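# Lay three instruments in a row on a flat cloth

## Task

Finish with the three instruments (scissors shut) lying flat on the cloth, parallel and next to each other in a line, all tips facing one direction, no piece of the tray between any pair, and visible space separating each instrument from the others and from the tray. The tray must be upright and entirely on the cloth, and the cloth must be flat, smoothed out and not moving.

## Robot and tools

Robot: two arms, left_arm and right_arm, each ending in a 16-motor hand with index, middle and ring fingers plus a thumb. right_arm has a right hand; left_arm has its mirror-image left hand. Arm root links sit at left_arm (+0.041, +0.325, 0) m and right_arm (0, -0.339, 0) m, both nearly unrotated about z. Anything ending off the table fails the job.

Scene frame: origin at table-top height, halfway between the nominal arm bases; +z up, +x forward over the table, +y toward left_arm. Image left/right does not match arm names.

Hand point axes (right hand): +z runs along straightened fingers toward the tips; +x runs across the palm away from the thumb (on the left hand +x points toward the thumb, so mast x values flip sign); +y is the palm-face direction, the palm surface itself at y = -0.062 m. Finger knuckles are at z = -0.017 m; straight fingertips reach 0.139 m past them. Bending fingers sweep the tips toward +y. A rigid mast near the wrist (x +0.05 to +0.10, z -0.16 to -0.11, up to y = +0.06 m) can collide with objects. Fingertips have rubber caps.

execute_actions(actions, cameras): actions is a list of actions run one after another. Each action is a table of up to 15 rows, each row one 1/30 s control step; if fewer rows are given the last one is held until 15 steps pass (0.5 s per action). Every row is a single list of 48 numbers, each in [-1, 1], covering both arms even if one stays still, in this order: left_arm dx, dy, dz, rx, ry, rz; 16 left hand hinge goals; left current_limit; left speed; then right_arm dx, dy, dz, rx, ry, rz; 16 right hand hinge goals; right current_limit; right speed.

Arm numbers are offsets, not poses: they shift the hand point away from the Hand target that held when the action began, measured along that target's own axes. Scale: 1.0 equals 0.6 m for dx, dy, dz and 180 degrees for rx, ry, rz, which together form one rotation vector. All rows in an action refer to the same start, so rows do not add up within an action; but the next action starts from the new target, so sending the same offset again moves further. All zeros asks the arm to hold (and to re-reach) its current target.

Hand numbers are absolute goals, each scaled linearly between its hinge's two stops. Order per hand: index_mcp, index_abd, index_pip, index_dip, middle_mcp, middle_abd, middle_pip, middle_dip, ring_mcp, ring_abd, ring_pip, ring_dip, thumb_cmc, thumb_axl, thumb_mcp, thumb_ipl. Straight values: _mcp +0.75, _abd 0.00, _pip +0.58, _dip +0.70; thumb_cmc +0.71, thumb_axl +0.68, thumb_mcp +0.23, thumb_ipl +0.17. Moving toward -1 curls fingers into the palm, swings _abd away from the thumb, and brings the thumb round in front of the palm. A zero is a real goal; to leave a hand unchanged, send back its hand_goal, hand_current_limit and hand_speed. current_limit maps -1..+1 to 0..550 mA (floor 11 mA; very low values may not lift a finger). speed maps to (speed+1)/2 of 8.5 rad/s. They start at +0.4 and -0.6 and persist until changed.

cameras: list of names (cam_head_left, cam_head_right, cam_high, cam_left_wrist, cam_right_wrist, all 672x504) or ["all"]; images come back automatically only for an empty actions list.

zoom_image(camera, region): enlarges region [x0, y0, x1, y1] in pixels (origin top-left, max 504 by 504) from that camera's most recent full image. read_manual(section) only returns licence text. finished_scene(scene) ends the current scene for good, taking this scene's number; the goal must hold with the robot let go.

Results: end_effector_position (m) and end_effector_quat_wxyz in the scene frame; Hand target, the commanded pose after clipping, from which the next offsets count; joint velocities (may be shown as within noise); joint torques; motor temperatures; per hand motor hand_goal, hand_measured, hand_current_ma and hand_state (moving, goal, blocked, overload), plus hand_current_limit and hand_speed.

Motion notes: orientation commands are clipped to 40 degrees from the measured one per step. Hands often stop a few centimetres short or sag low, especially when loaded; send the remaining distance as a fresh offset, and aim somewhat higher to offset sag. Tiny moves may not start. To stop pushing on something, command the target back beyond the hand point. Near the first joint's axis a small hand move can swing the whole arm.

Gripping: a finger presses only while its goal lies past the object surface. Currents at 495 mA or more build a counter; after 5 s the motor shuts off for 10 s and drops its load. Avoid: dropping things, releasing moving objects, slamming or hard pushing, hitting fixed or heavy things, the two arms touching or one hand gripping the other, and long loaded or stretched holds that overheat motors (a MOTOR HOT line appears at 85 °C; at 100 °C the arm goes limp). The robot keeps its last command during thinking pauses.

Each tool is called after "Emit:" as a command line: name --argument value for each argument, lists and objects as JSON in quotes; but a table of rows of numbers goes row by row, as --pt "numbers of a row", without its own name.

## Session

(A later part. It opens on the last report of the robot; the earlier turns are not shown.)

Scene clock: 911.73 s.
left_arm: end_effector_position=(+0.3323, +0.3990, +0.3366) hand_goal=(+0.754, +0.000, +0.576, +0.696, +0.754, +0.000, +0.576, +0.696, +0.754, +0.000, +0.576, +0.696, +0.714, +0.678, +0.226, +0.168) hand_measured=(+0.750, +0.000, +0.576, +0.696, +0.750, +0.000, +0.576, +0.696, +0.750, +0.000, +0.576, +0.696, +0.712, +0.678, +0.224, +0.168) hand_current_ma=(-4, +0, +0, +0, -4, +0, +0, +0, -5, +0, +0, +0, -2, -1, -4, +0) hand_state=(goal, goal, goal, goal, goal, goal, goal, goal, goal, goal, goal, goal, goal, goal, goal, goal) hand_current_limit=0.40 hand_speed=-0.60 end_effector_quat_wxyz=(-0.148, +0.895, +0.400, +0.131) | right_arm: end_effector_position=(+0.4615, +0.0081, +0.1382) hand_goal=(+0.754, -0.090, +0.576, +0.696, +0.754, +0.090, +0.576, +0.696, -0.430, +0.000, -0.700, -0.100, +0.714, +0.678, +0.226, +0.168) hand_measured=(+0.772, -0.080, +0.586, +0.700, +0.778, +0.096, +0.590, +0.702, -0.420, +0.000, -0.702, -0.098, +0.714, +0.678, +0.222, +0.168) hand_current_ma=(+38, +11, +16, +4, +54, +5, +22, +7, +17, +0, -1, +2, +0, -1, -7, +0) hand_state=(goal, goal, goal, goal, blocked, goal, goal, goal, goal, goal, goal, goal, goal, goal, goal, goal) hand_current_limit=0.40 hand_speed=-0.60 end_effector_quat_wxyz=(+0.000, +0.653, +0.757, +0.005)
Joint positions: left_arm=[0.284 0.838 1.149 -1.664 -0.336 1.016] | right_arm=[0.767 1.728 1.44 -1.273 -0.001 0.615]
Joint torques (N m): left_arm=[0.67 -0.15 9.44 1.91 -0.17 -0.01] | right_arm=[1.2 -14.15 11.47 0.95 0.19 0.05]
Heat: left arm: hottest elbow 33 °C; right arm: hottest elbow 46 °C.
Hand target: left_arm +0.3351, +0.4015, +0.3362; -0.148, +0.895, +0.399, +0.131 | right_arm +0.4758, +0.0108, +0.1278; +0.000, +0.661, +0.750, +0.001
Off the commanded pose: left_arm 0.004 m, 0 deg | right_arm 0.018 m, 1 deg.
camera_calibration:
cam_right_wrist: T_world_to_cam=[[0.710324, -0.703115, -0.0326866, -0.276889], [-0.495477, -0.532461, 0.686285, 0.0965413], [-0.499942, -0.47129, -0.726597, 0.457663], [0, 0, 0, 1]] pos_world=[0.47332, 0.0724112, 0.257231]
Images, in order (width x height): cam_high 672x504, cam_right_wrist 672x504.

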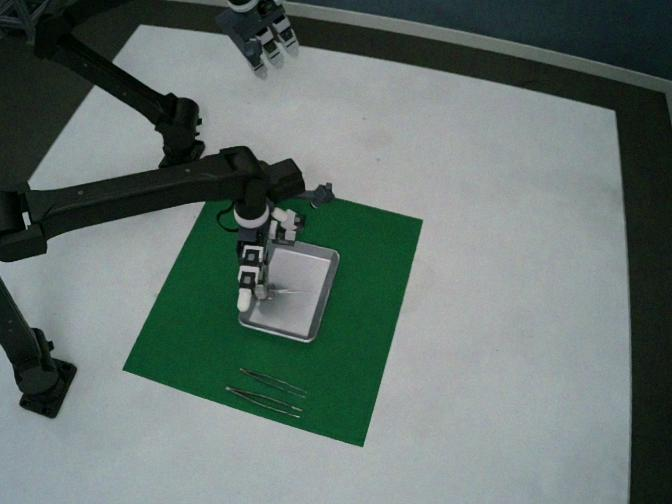

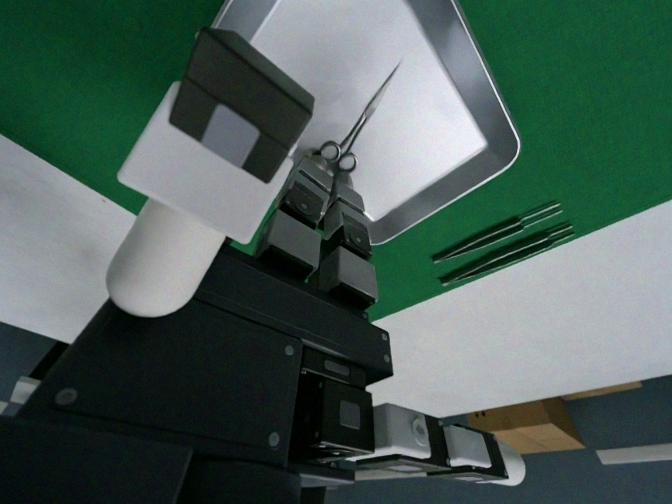

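Emit:
execute_actions --actions '[[[0,0,0,0,0,0,0.754,0,0.576,0.696,0.754,0,0.576,0.696,0.754,0,0.576,0.696,0.714,0.678,0.226,0.168,0.4,-0.6,0,0,-0.015,0,0,0,0.754,-0.09,0.576,0.696,0.754,0.09,0.576,0.696,-0.43,0,-0.7,-0.1,0.714,0.678,0.226,0.168,0.4,-0.6]],[[0,0,0,0,0,0,0.754,0,0.576,0.696,0.754,0,0.576,0.696,0.754,0,0.576,0.696,0.714,0.678,0.226,0.168,0.4,-0.6,-0.006,0.012,0,0,0,0.015,0.754,-0.09,0.576,0.696,0.754,0.09,0.576,0.696,-0.43,0,-0.7,-0.1,0.714,0.678,0.226,0.168,0.4,-0.6]]]' --cameras '["cam_right_wrist", "cam_high"]'

Emit:
zoom_image --camera "cam_right_wrist" --region '[260, 60, 440, 240]'

Emit:
zoom_image --camera "cam_high" --region '[230, 230, 340, 340]'

Scene clock: 918.10 s.
left_arm: end_effector_position=(+0.3323, +0.3990, +0.3366) hand_goal=(+0.754, +0.000, +0.576, +0.696, +0.754, +0.000, +0.576, +0.696, +0.754, +0.000, +0.576, +0.696, +0.714, +0.678, +0.226, +0.168) hand_measured=(+0.750, +0.000, +0.576, +0.696, +0.750, +0.000, +0.576, +0.696, +0.750, +0.000, +0.576, +0.696, +0.712, +0.678, +0.224, +0.168) hand_current_ma=(-4, +0, +0, +0, -4, +0, +0, +0, -5, +0, +0, +0, -2, -1, -4, +0) hand_state=(goal, goal, goal, goal, goal, goal, goal, goal, goal, goal, goal, goal, goal, goal, goal, goal) hand_current_limit=0.40 hand_speed=-0.60 end_effector_quat_wxyz=(-0.148, +0.895, +0.400, +0.131) | right_arm: end_effector_position=(+0.4687, +0.0063, +0.1378) hand_goal=(+0.754, -0.090, +0.576, +0.696, +0.754, +0.090, +0.576, +0.696, -0.430, +0.000, -0.700, -0.100, +0.714, +0.678, +0.226, +0.168) hand_measured=(+0.758, -0.086, +0.582, +0.700, +0.780, +0.094, +0.590, +0.702, -0.420, +0.000, -0.702, -0.098, +0.714, +0.678, +0.222, +0.168) hand_current_ma=(+6, +5, +6, +4, +59, +4, +24, +9, +17, +0, -1, +2, +0, -1, -7, +0) hand_state=(goal, goal, goal, goal, blocked, goal, goal, goal, goal, goal, goal, goal, goal, goal, goal, goal) hand_current_limit=0.40 hand_speed=-0.60 end_effector_quat_wxyz=(-0.001, +0.669, +0.743, -0.001)
Joint positions: left_arm=[0.284 0.838 1.149 -1.664 -0.336 1.016] | right_arm=[0.759 1.753 1.474 -1.294 -0.001 0.651]
Joint torques (N m): left_arm=[0.79 -0.26 9.47 1.96 -0.16 -0.02] | right_arm=[0.97 -15.68 12.01 0.61 0.19 0.07]
Heat: left arm: hottest elbow 33 °C; right arm: hottest elbow 47 °C.
Hand target: left_arm +0.3351, +0.4015, +0.3362; -0.148, +0.895, +0.399, +0.131 | right_arm +0.4834, +0.0081, +0.1367; +0.000, +0.679, +0.734, +0.000
Off the commanded pose: left_arm 0.004 m, 0 deg | right_arm 0.015 m, 2 deg.
camera_calibration:
cam_right_wrist: T_world_to_cam=[[0.679074, -0.733331, -0.0329232, -0.268548], [-0.511845, -0.505171, 0.69485, 0.105647], [-0.526187, -0.455003, -0.7184, 0.471179], [0, 0, 0, 1]] pos_world=[0.484367, 0.0708236, 0.256245]
Images, in order (width x height): cam_high 672x504, cam_right_wrist 672x504.

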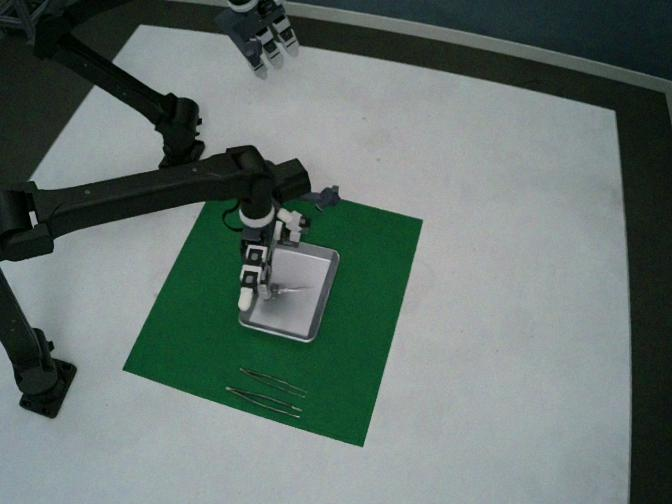

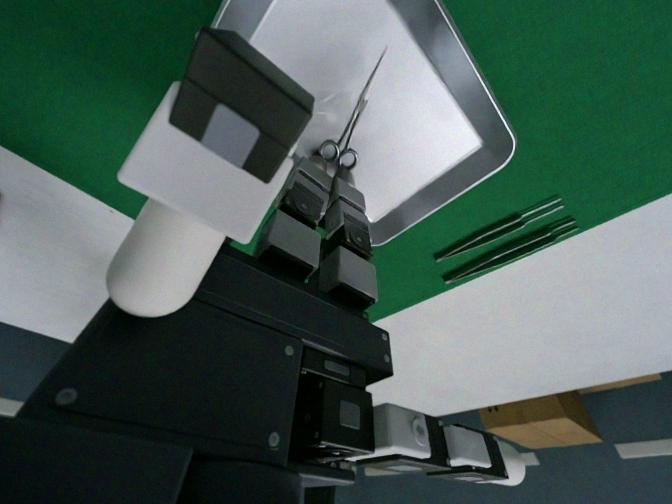

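Scaled by 2.800 from the camera's 672x504 image, which has a finer 960x720 frame.

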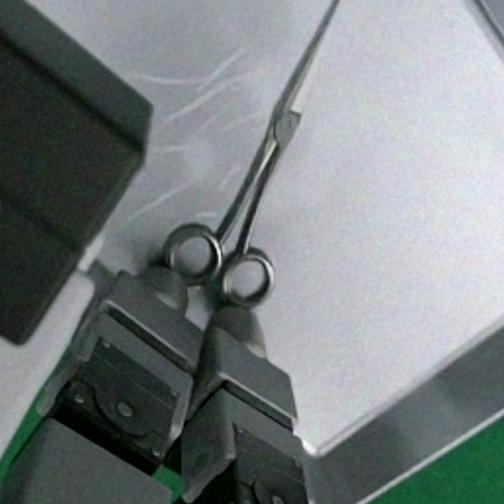

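Scaled by 4.582 from the camera's 672x504 image, which has a finer 960x720 frame.

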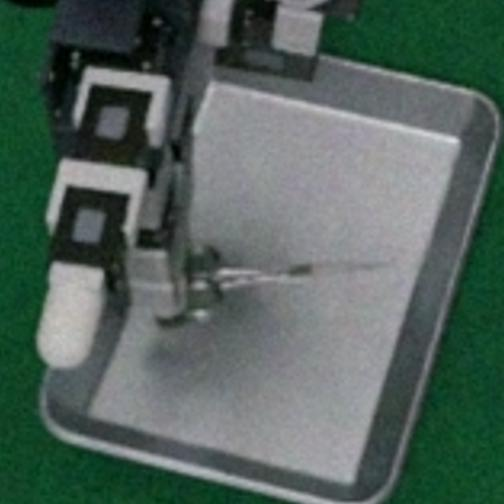

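Emit:
execute_actions --actions '[[[0,0,0,0,0,0,0.754,0,0.576,0.696,0.754,0,0.576,0.696,0.754,0,0.576,0.696,0.714,0.678,0.226,0.168,0.4,-0.6,0,0.018,-0.004,0,0,0,0.754,-0.09,0.576,0.696,0.754,0.09,0.576,0.696,-0.43,0,-0.7,-0.1,0.714,0.678,0.226,0.168,0.4,-0.6]],[[0,0,0,0,0,0,0.754,0,0.576,0.696,0.754,0,0.576,0.696,0.754,0,0.576,0.696,0.714,0.678,0.226,0.168,0.4,-0.6,-0.003,0.018,0,0,0,0.01,0.754,-0.09,0.576,0.696,0.754,0.09,0.576,0.696,-0.43,0,-0.7,-0.1,0.714,0.678,0.226,0.168,0.4,-0.6]]]' --cameras '["cam_right_wrist", "cam_high", "cam_head_left"]'

Emit:
zoom_image --camera "cam_right_wrist" --region '[260, 20, 480, 240]'

Emit:
zoom_image --camera "cam_high" --region '[230, 230, 340, 340]'

Scene clock: 924.00 s.
left_arm: end_effector_position=(+0.3323, +0.3990, +0.3366) hand_goal=(+0.754, +0.000, +0.576, +0.696, +0.754, +0.000, +0.576, +0.696, +0.754, +0.000, +0.576, +0.696, +0.714, +0.678, +0.226, +0.168) hand_measured=(+0.750, +0.000, +0.576, +0.696, +0.750, +0.000, +0.576, +0.696, +0.750, +0.000, +0.576, +0.696, +0.712, +0.678, +0.224, +0.168) hand_current_ma=(-4, +0, +0, +0, -4, +0, +0, +0, -5, +0, +0, +0, -2, -1, -4, +0) hand_state=(goal, goal, goal, goal, goal, goal, goal, goal, goal, goal, goal, goal, goal, goal, goal, goal) hand_current_limit=0.40 hand_speed=-0.60 end_effector_quat_wxyz=(-0.148, +0.895, +0.400, +0.131) | right_arm: end_effector_position=(+0.4902, +0.0061, +0.1380) hand_goal=(+0.754, -0.090, +0.576, +0.696, +0.754, +0.090, +0.576, +0.696, -0.430, +0.000, -0.700, -0.100, +0.714, +0.678, +0.226, +0.168) hand_measured=(+0.756, -0.088, +0.578, +0.698, +0.780, +0.092, +0.590, +0.702, -0.420, +0.000, -0.702, -0.098, +0.714, +0.678, +0.222, +0.168) hand_current_ma=(+1, +2, +2, +3, +58, +2, +24, +9, +17, +0, -1, +2, +0, -1, -7, +0) hand_state=(goal, goal, goal, goal, blocked, goal, goal, goal, goal, goal, goal, goal, goal, goal, goal, goal) hand_current_limit=0.40 hand_speed=-0.60 end_effector_quat_wxyz=(-0.001, +0.681, +0.732, -0.003)
Joint positions: left_arm=[0.284 0.838 1.149 -1.664 -0.336 1.016] | right_arm=[0.735 1.8 1.541 -1.318 -0.001 0.659]
Joint torques (N m): left_arm=[0.62 -0.26 9.46 1.94 -0.16 -0.01] | right_arm=[1.03 -17.2 12.22 0.51 0.2 0.09]
Heat: left arm: hottest elbow 33 °C; right arm: hottest elbow 47 °C.
Hand target: left_arm +0.3351, +0.4015, +0.3362; -0.148, +0.895, +0.399, +0.131 | right_arm +0.5050, +0.0081, +0.1392; +0.000, +0.690, +0.724, +0.000
Off the commanded pose: left_arm 0.004 m, 0 deg | right_arm 0.015 m, 2 deg.
camera_calibration:
cam_right_wrist: T_world_to_cam=[[0.655131, -0.754786, -0.0331868, -0.271288], [-0.525465, -0.486769, 0.697813, 0.122678], [-0.542854, -0.43972, -0.715511, 0.490223], [0, 0, 0, 1]] pos_world=[0.508311, 0.0705121, 0.256151]
Images, in order (width x height): cam_head_left 672x504, cam_high 672x504, cam_right_wrist 672x504.

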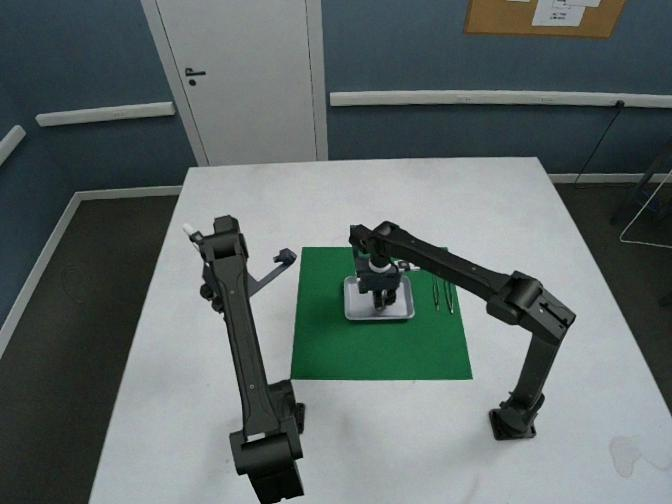

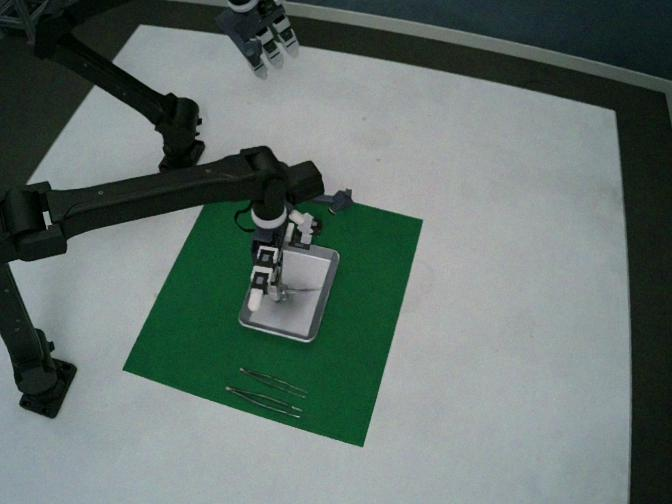

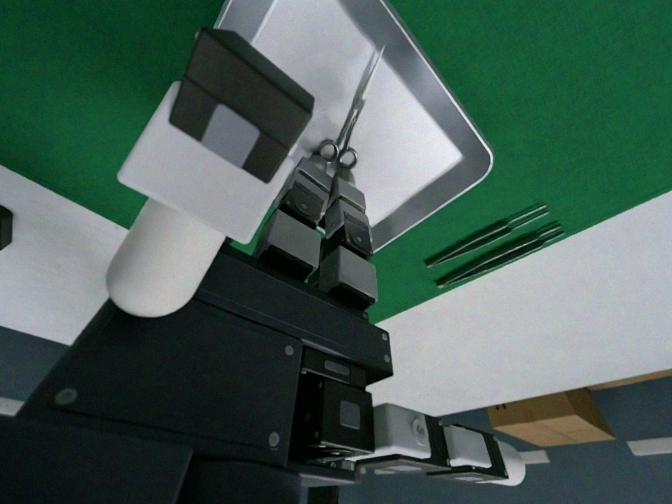

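Scaled by 2.291 from the camera's 672x504 image, which has a finer 960x720 frame.

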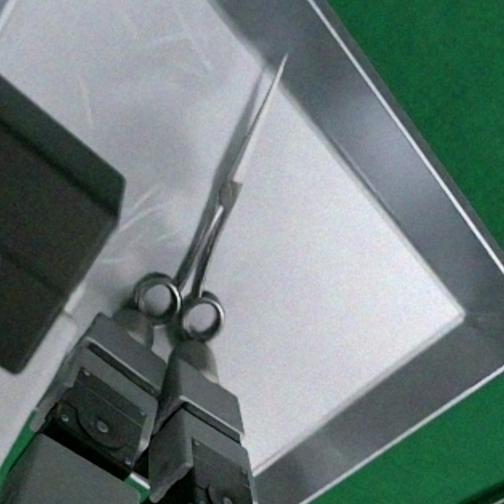

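Scaled by 4.582 from the camera's 672x504 image, which has a finer 960x720 frame.

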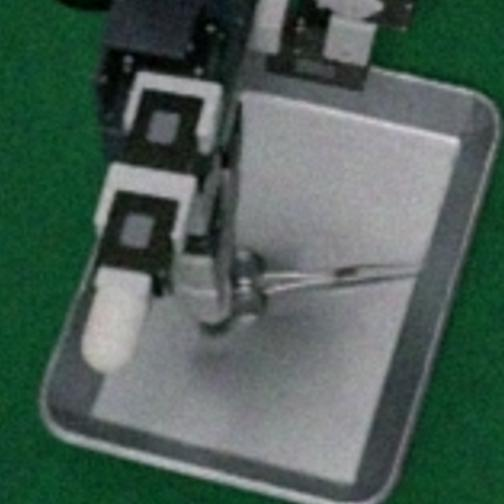

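Emit:
execute_actions --actions '[[[0,0,0,0,0,0,0.754,0,0.576,0.696,0.754,0,0.576,0.696,0.754,0,0.576,0.696,0.714,0.678,0.226,0.168,0.4,-0.6,0,0.018,-0.002,0,0,0,0.754,-0.09,0.576,0.696,0.754,0.09,0.576,0.696,-0.43,0,-0.7,-0.1,0.714,0.678,0.226,0.168,0.4,-0.6]],[[0,0,0,0,0,0,0.754,0,0.576,0.696,0.754,0,0.576,0.696,0.754,0,0.576,0.696,0.714,0.678,0.226,0.168,0.4,-0.6,0,0.014,0,0,0,0,0.754,-0.09,0.576,0.696,0.754,0.09,0.576,0.696,-0.43,0,-0.7,-0.1,0.714,0.678,0.226,0.168,0.4,-0.6]]]' --cameras '["cam_right_wrist", "cam_high", "cam_head_left"]'

Emit:
zoom_image --camera "cam_right_wrist" --region '[260, 20, 480, 240]'

Emit:
zoom_image --camera "cam_high" --region '[230, 230, 340, 340]'

Scene clock: 929.13 s.
left_arm: end_effector_position=(+0.3323, +0.3990, +0.3366) hand_goal=(+0.754, +0.000, +0.576, +0.696, +0.754, +0.000, +0.576, +0.696, +0.754, +0.000, +0.576, +0.696, +0.714, +0.678, +0.226, +0.168) hand_measured=(+0.750, +0.000, +0.576, +0.696, +0.750, +0.000, +0.576, +0.696, +0.750, +0.000, +0.576, +0.696, +0.712, +0.678, +0.224, +0.168) hand_current_ma=(-4, +0, +0, +0, -4, +0, +0, +0, -5, +0, +0, +0, -2, -1, -4, +0) hand_state=(goal, goal, goal, goal, goal, goal, goal, goal, goal, goal, goal, goal, goal, goal, goal, goal) hand_current_limit=0.40 hand_speed=-0.60 end_effector_quat_wxyz=(-0.148, +0.895, +0.400, +0.131) | right_arm: end_effector_position=(+0.5099, +0.0053, +0.1381) hand_goal=(+0.754, -0.090, +0.576, +0.696, +0.754, +0.090, +0.576, +0.696, -0.430, +0.000, -0.700, -0.100, +0.714, +0.678, +0.226, +0.168) hand_measured=(+0.756, -0.088, +0.578, +0.698, +0.778, +0.092, +0.590, +0.702, -0.420, +0.000, -0.702, -0.098, +0.714, +0.678, +0.222, +0.168) hand_current_ma=(+1, +2, +2, +3, +54, +2, +24, +9, +17, +0, -1, +2, +0, -1, -7, +0) hand_state=(goal, goal, goal, goal, blocked, goal, goal, goal, goal, goal, goal, goal, goal, goal, goal, goal) hand_current_limit=0.40 hand_speed=-0.60 end_effector_quat_wxyz=(-0.001, +0.689, +0.724, -0.003)
Joint positions: left_arm=[0.284 0.838 1.149 -1.664 -0.336 1.016] | right_arm=[0.712 1.841 1.6 -1.337 -0.001 0.659]
Joint torques (N m): left_arm=[0.73 -0.38 9.48 1.94 -0.17 -0.03] | right_arm=[1.03 -18.02 12.4 0.46 0.21 -0.11]
Heat: left arm: hottest elbow 33 °C; right arm: hottest elbow 47 °C.
Hand target: left_arm +0.3351, +0.4015, +0.3362; -0.148, +0.895, +0.399, +0.131 | right_arm +0.5242, +0.0089, +0.1404; +0.000, +0.690, +0.724, +0.000
Off the commanded pose: left_arm 0.004 m, 0 deg | right_arm 0.015 m, 1 deg.
camera_calibration:
cam_right_wrist: T_world_to_cam=[[0.637659, -0.769602, -0.0332322, -0.275839], [-0.536234, -0.474445, 0.698108, 0.137939], [-0.553032, -0.427335, -0.715221, 0.505738], [0, 0, 0, 1]] pos_world=[0.529549, 0.0692774, 0.256251]
Images, in order (width x height): cam_head_left 672x504, cam_high 672x504, cam_right_wrist 672x504.

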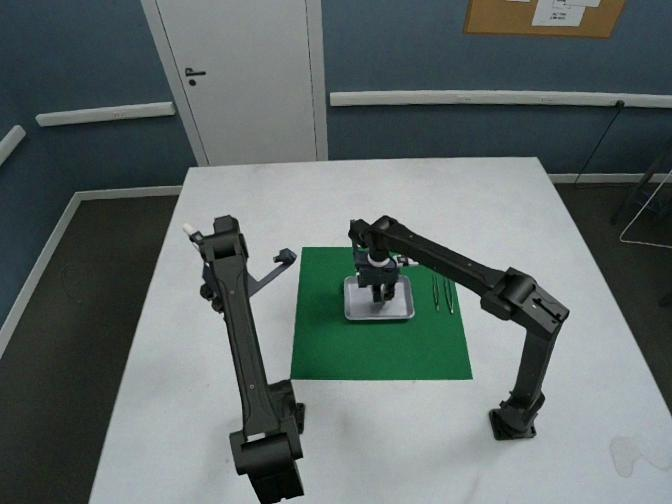

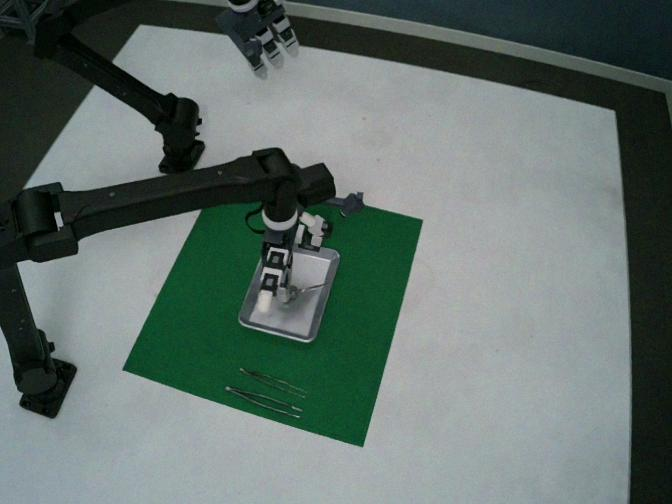

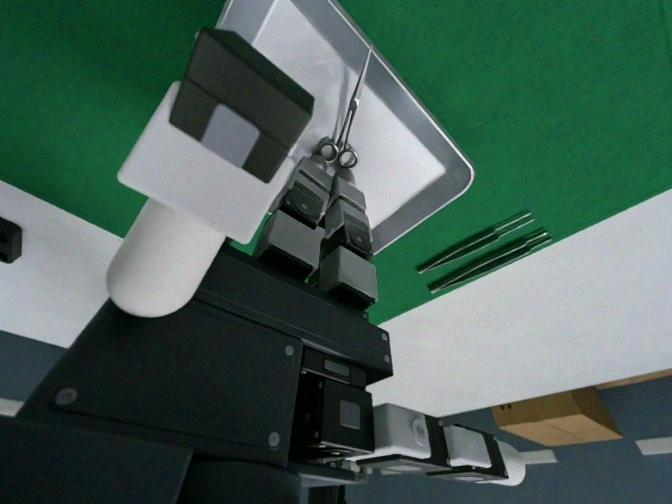

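Scaled by 2.291 from the camera's 672x504 image, which has a finer 960x720 frame.

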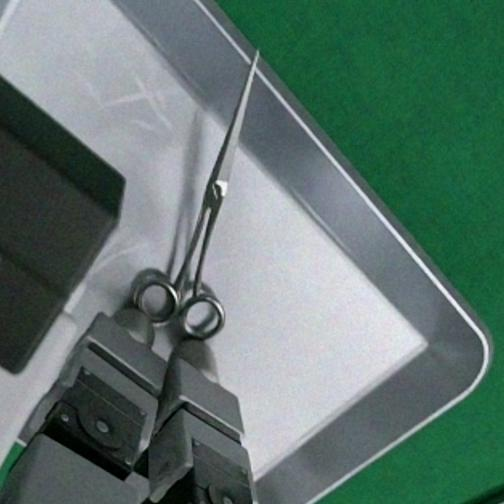

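Scaled by 4.582 from the camera's 672x504 image, which has a finer 960x720 frame.

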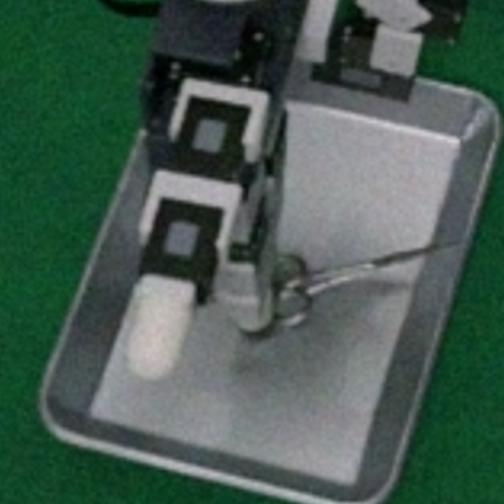

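Emit:
execute_actions --actions '[[[0,0,0,0,0,0,0.754,0,0.576,0.696,0.754,0,0.576,0.696,0.754,0,0.576,0.696,0.714,0.678,0.226,0.168,0.4,-0.6,0,0.018,0,0,0,0,0.754,-0.09,0.576,0.696,0.754,0.09,0.576,0.696,-0.43,0,-0.7,-0.1,0.714,0.678,0.226,0.168,0.4,-0.6]]]' --cameras '["cam_right_wrist", "cam_high", "cam_head_left"]'

Emit:
zoom_image --camera "cam_right_wrist" --region '[260, 20, 480, 240]'

Emit:
zoom_image --camera "cam_high" --region '[230, 230, 340, 340]'

Scene clock: 932.80 s.
left_arm: end_effector_position=(+0.3323, +0.3990, +0.3366) hand_goal=(+0.754, +0.000, +0.576, +0.696, +0.754, +0.000, +0.576, +0.696, +0.754, +0.000, +0.576, +0.696, +0.714, +0.678, +0.226, +0.168) hand_measured=(+0.750, +0.000, +0.576, +0.696, +0.750, +0.000, +0.576, +0.696, +0.750, +0.000, +0.576, +0.696, +0.712, +0.678, +0.224, +0.168) hand_current_ma=(-4, +0, +0, +0, -4, +0, +0, +0, -5, +0, +0, +0, -2, -1, -4, +0) hand_state=(goal, goal, goal, goal, goal, goal, goal, goal, goal, goal, goal, goal, goal, goal, goal, goal) hand_current_limit=0.40 hand_speed=-0.60 end_effector_quat_wxyz=(-0.148, +0.895, +0.400, +0.131) | right_arm: end_effector_position=(+0.5209, +0.0055, +0.1384) hand_goal=(+0.754, -0.090, +0.576, +0.696, +0.754, +0.090, +0.576, +0.696, -0.430, +0.000, -0.700, -0.100, +0.714, +0.678, +0.226, +0.168) hand_measured=(+0.754, -0.088, +0.578, +0.698, +0.774, +0.092, +0.588, +0.702, -0.420, +0.000, -0.702, -0.098, +0.714, +0.678, +0.222, +0.168) hand_current_ma=(+1, +2, +2, +3, +39, +2, +20, +9, +17, +0, -1, +2, +0, -1, -7, +0) hand_state=(goal, goal, goal, goal, goal, goal, goal, goal, goal, goal, goal, goal, goal, goal, goal, goal) hand_current_limit=0.40 hand_speed=-0.60 end_effector_quat_wxyz=(-0.001, +0.692, +0.722, -0.003)
Joint positions: left_arm=[0.284 0.838 1.149 -1.664 -0.336 1.016] | right_arm=[0.701 1.864 1.634 -1.347 -0.001 0.654]
Joint torques (N m): left_arm=[0.73 -0.09 9.47 1.94 -0.17 -0.02] | right_arm=[0.97 -18.14 12.46 0.39 0.21 -0.18]
Heat: left arm: hottest elbow 33 °C; right arm: hottest elbow 48 °C.
Hand target: left_arm +0.3351, +0.4015, +0.3362; -0.148, +0.895, +0.399, +0.131 | right_arm +0.5350, +0.0095, +0.1406; +0.000, +0.690, +0.724, +0.001
Off the commanded pose: left_arm 0.004 m, 0 deg | right_arm 0.015 m, 0 deg.
camera_calibration:
cam_right_wrist: T_world_to_cam=[[0.632365, -0.773956, -0.0332595, -0.27993], [-0.539888, -0.471095, 0.69756, 0.145574], [-0.555549, -0.423157, -0.715754, 0.513455], [0, 0, 0, 1]] pos_world=[0.540861, 0.069198, 0.25665]
Images, in order (width x height): cam_head_left 672x504, cam_high 672x504, cam_right_wrist 672x504.

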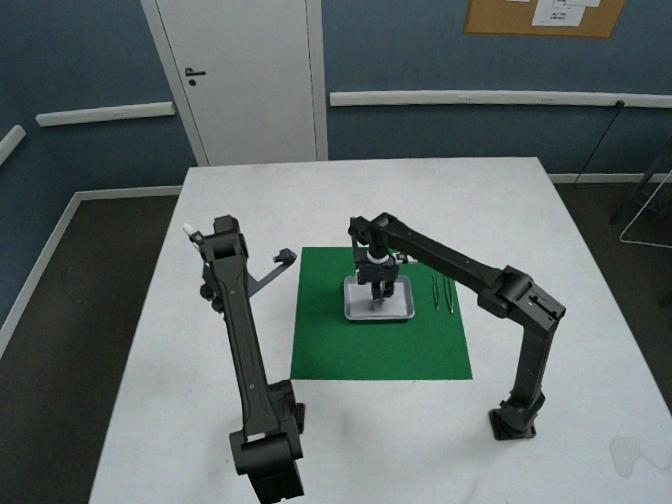

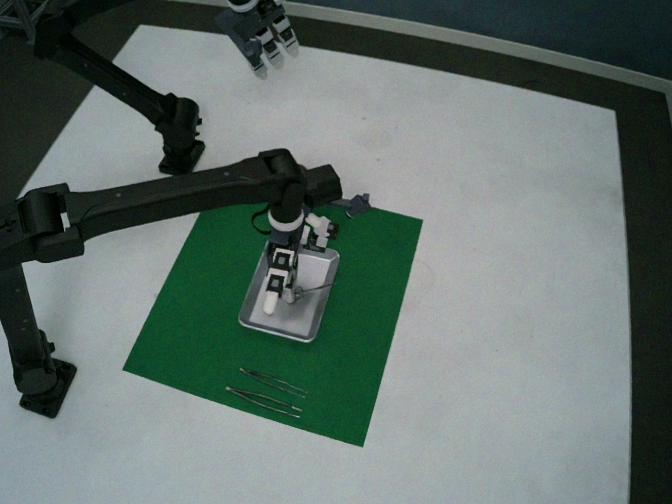

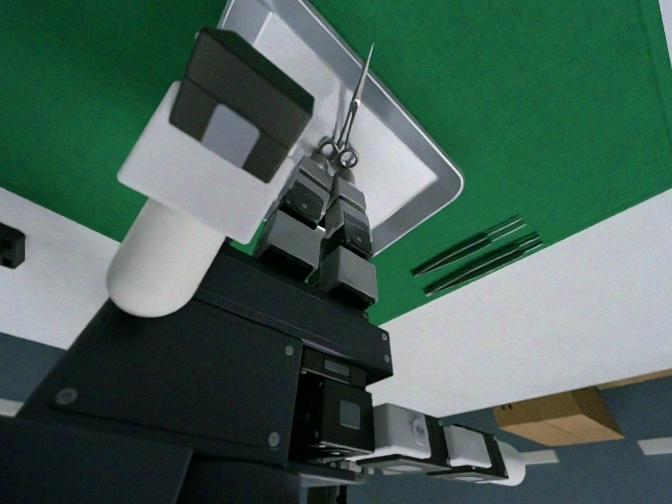

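Scaled by 2.291 from the camera's 672x504 image, which has a finer 960x720 frame.

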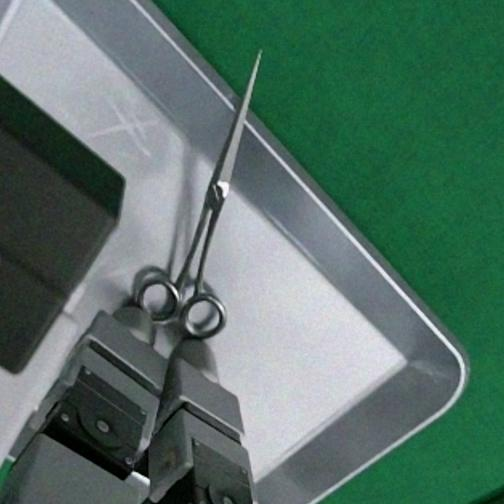

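Scaled by 4.582 from the camera's 672x504 image, which has a finer 960x720 frame.

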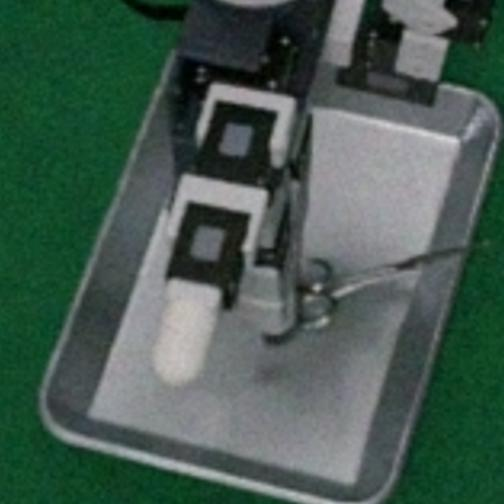

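Emit:
execute_actions --actions '[[[0,0,0,0,0,0,0.754,0,0.576,0.696,0.754,0,0.576,0.696,0.754,0,0.576,0.696,0.714,0.678,0.226,0.168,0.4,-0.6,0,-0.03,0,0,0,0,0.754,-0.09,0.576,0.696,0.754,0.09,0.576,0.696,-0.43,0,-0.7,-0.1,0.714,0.678,0.226,0.168,0.4,-0.6]],[[0,0,0,0,0,0,0.754,0,0.576,0.696,0.754,0,0.576,0.696,0.754,0,0.576,0.696,0.714,0.678,0.226,0.168,0.4,-0.6,0,0,-0.08,0,0,0,0.754,-0.05,0.576,0.696,0.754,0.05,0.576,0.696,-0.43,0,-0.7,-0.1,0.714,0.678,0.226,0.168,0.4,-0.6]],[[0,0,0,0,0,0,0.754,0,0.576,0.696,0.754,0,0.576,0.696,0.754,0,0.576,0.696,0.714,0.678,0.226,0.168,0.4,-0.6,0.065,0.068,0,0,0,-0.118,0.411,0,0.971,0.986,0.89,-0.05,0.577,0.087,-0.43,0,-0.7,-0.1,0.714,0.678,0.226,0.168,0.4,-0.6]]]' --cameras '["cam_right_wrist", "cam_high", "cam_head_left"]'

Emit:
zoom_image --camera "cam_right_wrist" --region '[260, 40, 440, 220]'

Emit:
zoom_image --camera "cam_high" --region '[230, 230, 340, 340]'

Emit:
zoom_image --camera "cam_head_left" --region '[340, 260, 420, 330]'

Scene clock: 953.00 s.
left_arm: end_effector_position=(+0.3323, +0.3990, +0.3366) hand_goal=(+0.754, +0.000, +0.576, +0.696, +0.754, +0.000, +0.576, +0.696, +0.754, +0.000, +0.576, +0.696, +0.714, +0.678, +0.226, +0.168) hand_measured=(+0.750, +0.000, +0.576, +0.696, +0.750, +0.000, +0.576, +0.696, +0.750, +0.000, +0.576, +0.696, +0.712, +0.678, +0.224, +0.168) hand_current_ma=(-4, +0, +0, +0, -4, +0, +0, +0, -5, +0, +0, +0, -2, -1, -4, +0) hand_state=(goal, goal, goal, goal, goal, goal, goal, goal, goal, goal, goal, goal, goal, goal, goal, goal) hand_current_limit=0.40 hand_speed=-0.60 end_effector_quat_wxyz=(-0.148, +0.895, +0.400, +0.131) | right_arm: end_effector_position=(+0.5441, +0.0439, +0.1778) hand_goal=(+0.412, +0.000, +0.972, +0.986, +0.890, -0.050, +0.578, +0.088, -0.430, +0.000, -0.700, -0.100, +0.714, +0.678, +0.226, +0.168) hand_measured=(+0.416, -0.002, +0.968, +0.984, +0.882, -0.046, +0.578, +0.092, -0.420, +0.000, -0.702, -0.098, +0.714, +0.678, +0.222, +0.168) hand_current_ma=(+6, -2, -4, -3, -12, +3, +0, +4, +17, +0, -1, +2, +0, -1, -7, +0) hand_state=(goal, goal, goal, goal, goal, goal, goal, goal, goal, goal, goal, goal, goal, goal, goal, goal) hand_current_limit=0.40 hand_speed=-0.60 end_effector_quat_wxyz=(+0.000, +0.549, +0.836, -0.008)
Joint positions: left_arm=[0.284 0.838 1.149 -1.664 -0.336 1.016] | right_arm=[0.687 1.909 1.807 -1.484 0.004 0.274]
Joint torques (N m): left_arm=[0.67 -0.26 9.46 1.95 -0.18 -0.02] | right_arm=[1.55 -20.66 13.05 0.24 -0.03 -0.15]
Heat: left arm: hottest elbow 33 °C; right arm: hottest elbow 49 °C.
Hand target: left_arm +0.3351, +0.4015, +0.3362; -0.148, +0.895, +0.399, +0.131 | right_arm +0.5559, +0.0495, +0.1885; +0.000, +0.545, +0.838, +0.001
Off the commanded pose: left_arm 0.004 m, 0 deg | right_arm 0.017 m, 1 deg.
camera_calibration:
cam_right_wrist: T_world_to_cam=[[0.867467, -0.496354, -0.0336626, -0.403574], [-0.331893, -0.627793, 0.704076, 0.0413337], [-0.370604, -0.599591, -0.709326, 0.47686], [0, 0, 0, 1]] pos_world=[0.540532, 0.111554, 0.295562]
Images, in order (width x height): cam_head_left 672x504, cam_high 672x504, cam_right_wrist 672x504.

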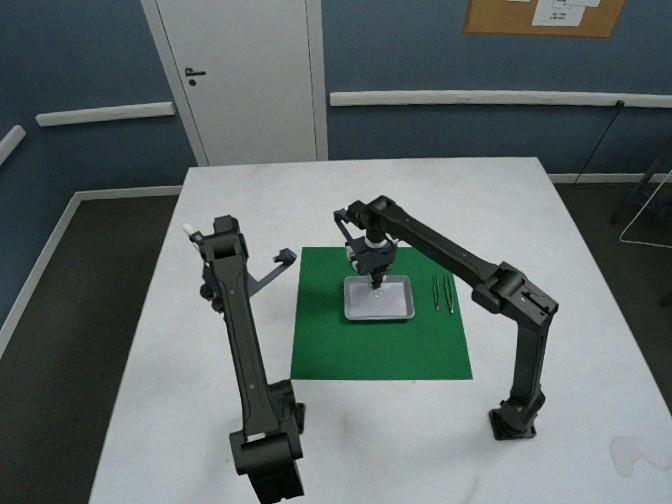

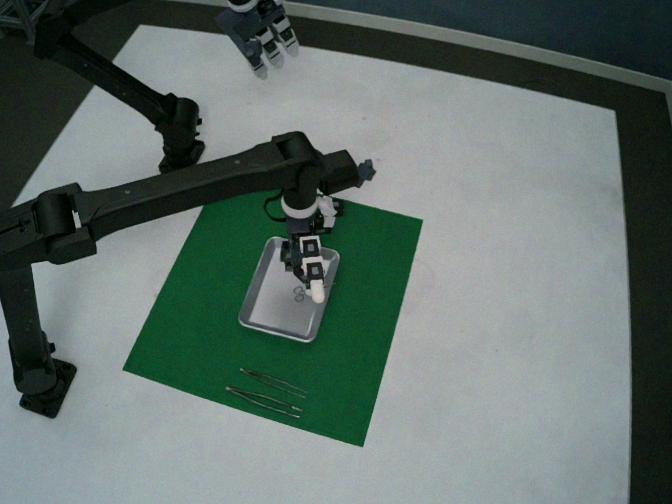

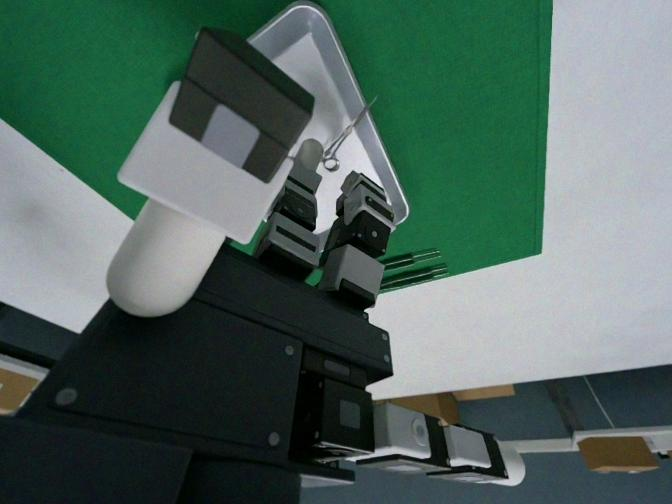

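Scaled by 2.800 from the camera's 672x504 image, which has a finer 960x720 frame.

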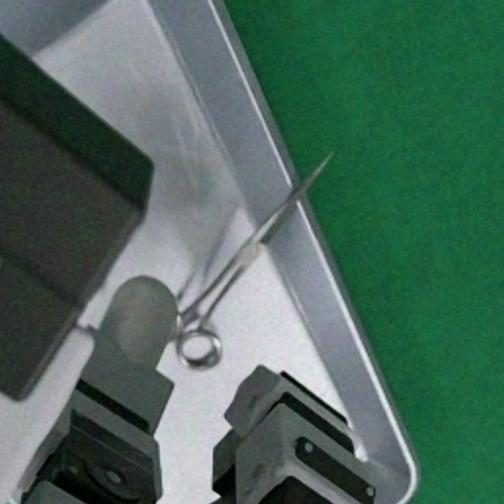

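Scaled by 4.582 from the camera's 672x504 image, which has a finer 960x720 frame.

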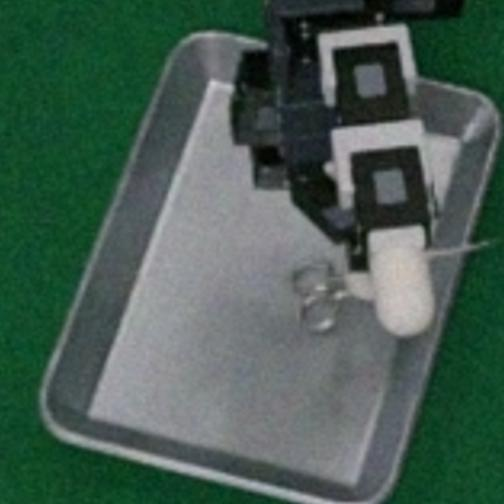

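Scaled by 6.300 from the camera's 672x504 image, which has a finer 960x720 frame.

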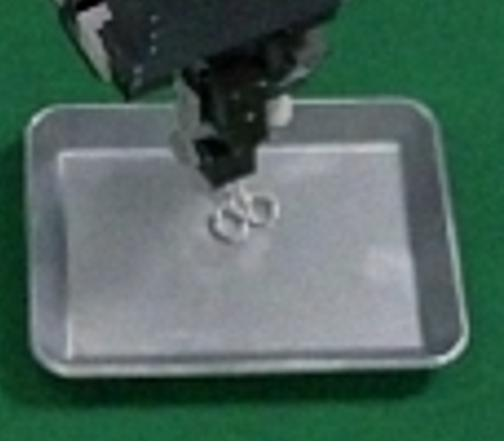

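Emit:
execute_actions --actions '[[[0,0,0,0,0,0,0.754,0,0.576,0.696,0.754,0,0.576,0.696,0.754,0,0.576,0.696,0.714,0.678,0.226,0.168,0.4,-0.6,0.002,0.008,0.04,0,0,-0.008,0.411,0,0.971,0.986,0.89,-0.03,0.577,0.087,-0.43,0,-0.7,-0.1,0.714,0.678,0.226,0.168,0.4,-0.6]],[[0,0,0,0,0,0,0.754,0,0.576,0.696,0.754,0,0.576,0.696,0.754,0,0.576,0.696,0.714,0.678,0.226,0.168,0.4,-0.6,0,0,0.022,0,0,0,0.411,0,0.971,0.986,0.89,-0.03,0.577,0.087,-0.43,0,-0.7,-0.1,0.714,0.678,0.226,0.168,0.4,-0.6]]]' --cameras '["cam_right_wrist", "cam_high", "cam_head_left"]'

Emit:
zoom_image --camera "cam_right_wrist" --region '[260, 40, 440, 220]'

Emit:
zoom_image --camera "cam_high" --region '[260, 240, 350, 330]'

Emit:
zoom_image --camera "cam_head_left" --region '[340, 260, 420, 330]'

Scene clock: 963.77 s.
left_arm: end_effector_position=(+0.3323, +0.3990, +0.3366) hand_goal=(+0.754, +0.000, +0.576, +0.696, +0.754, +0.000, +0.576, +0.696, +0.754, +0.000, +0.576, +0.696, +0.714, +0.678, +0.226, +0.168) hand_measured=(+0.750, +0.000, +0.576, +0.696, +0.750, +0.000, +0.576, +0.696, +0.750, +0.000, +0.576, +0.696, +0.712, +0.678, +0.224, +0.168) hand_current_ma=(-4, +0, +0, +0, -4, +0, +0, +0, -5, +0, +0, +0, -2, -1, -4, +0) hand_state=(goal, goal, goal, goal, goal, goal, goal, goal, goal, goal, goal, goal, goal, goal, goal, goal) hand_current_limit=0.40 hand_speed=-0.60 end_effector_quat_wxyz=(-0.148, +0.895, +0.400, +0.131) | right_arm: end_effector_position=(+0.5539, +0.0527, +0.1629) hand_goal=(+0.412, +0.000, +0.972, +0.986, +0.890, -0.030, +0.578, +0.088, -0.430, +0.000, -0.700, -0.100, +0.714, +0.678, +0.226, +0.168) hand_measured=(+0.416, -0.002, +0.968, +0.984, +0.882, -0.032, +0.578, +0.092, -0.420, +0.000, -0.702, -0.098, +0.714, +0.678, +0.222, +0.168) hand_current_ma=(+6, -2, -4, -3, -12, -2, +0, +4, +17, +0, -1, +2, +0, -1, -7, +0) hand_state=(goal, goal, goal, goal, goal, goal, goal, goal, goal, goal, goal, goal, goal, goal, goal, goal) hand_current_limit=0.40 hand_speed=-0.60 end_effector_quat_wxyz=(+0.003, +0.537, +0.844, +0.003)
Joint positions: left_arm=[0.284 0.838 1.149 -1.664 -0.336 1.016] | right_arm=[0.684 1.933 1.799 -1.431 0.003 0.243]
Joint torques (N m): left_arm=[0.73 -0.03 9.47 1.98 -0.18 -0.02] | right_arm=[1.26 -20.42 9.25 1.42 -0.01 -0.17]
Heat: left arm: hottest elbow 33 °C; right arm: hottest elbow 49 °C.
Hand target: left_arm +0.3351, +0.4015, +0.3362; -0.148, +0.895, +0.399, +0.131 | right_arm +0.5598, +0.0527, +0.1513; +0.000, +0.534, +0.845, +0.001
Off the commanded pose: left_arm 0.004 m, 0 deg | right_arm 0.013 m, 0 deg.
camera_calibration:
cam_right_wrist: T_world_to_cam=[[0.881587, -0.471273, -0.026573, -0.418422], [-0.324991, -0.646844, 0.689909, 0.0600811], [-0.342324, -0.599579, -0.723408, 0.461685], [0, 0, 0, 1]] pos_world=[0.546447, 0.118488, 0.281418]
Images, in order (width x height): cam_head_left 672x504, cam_high 672x504, cam_right_wrist 672x504.

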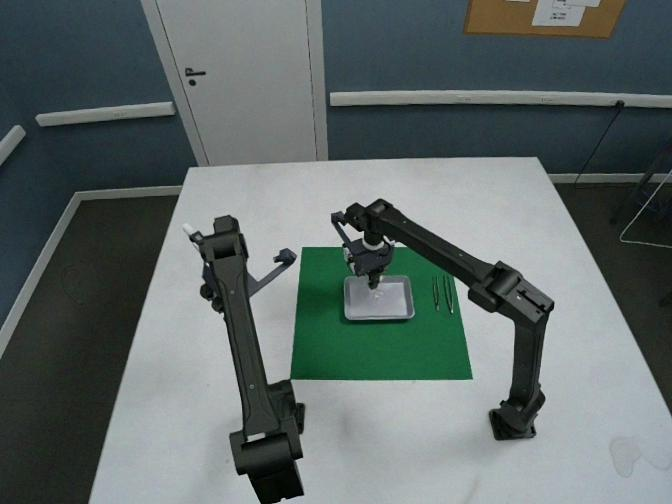

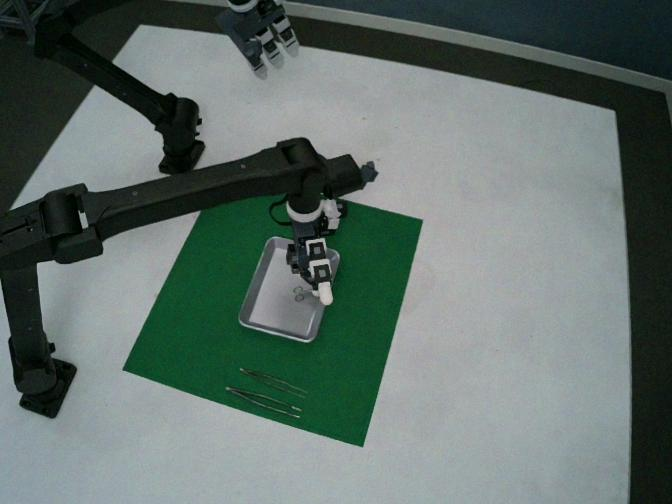

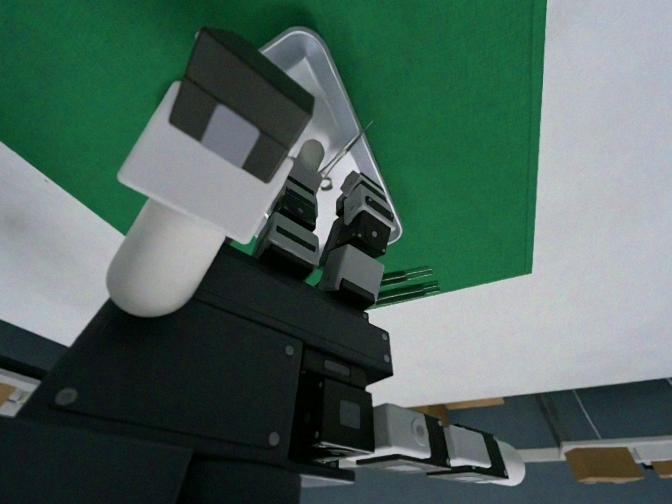

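Scaled by 2.800 from the camera's 672x504 image, which has a finer 960x720 frame.

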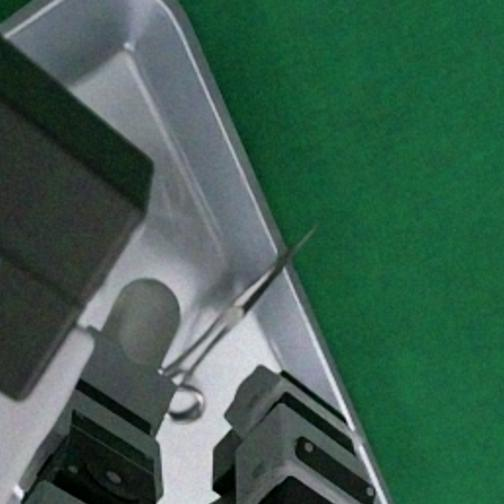

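Scaled by 5.600 from the camera's 672x504 image, which has a finer 960x720 frame.

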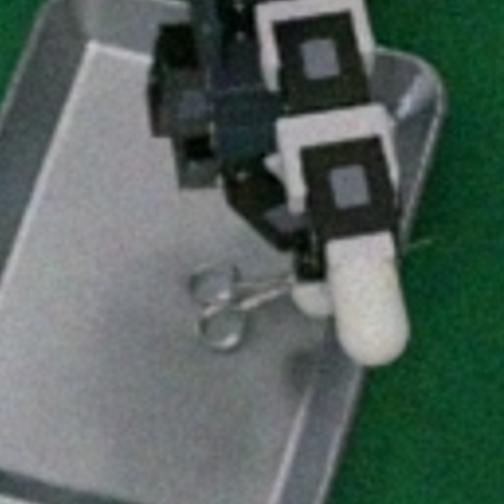

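Scaled by 6.300 from the camera's 672x504 image, which has a finer 960x720 frame.

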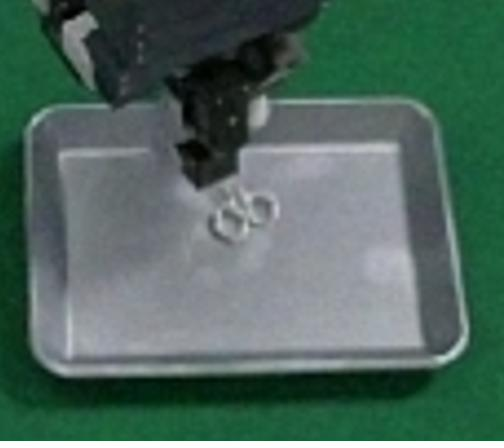

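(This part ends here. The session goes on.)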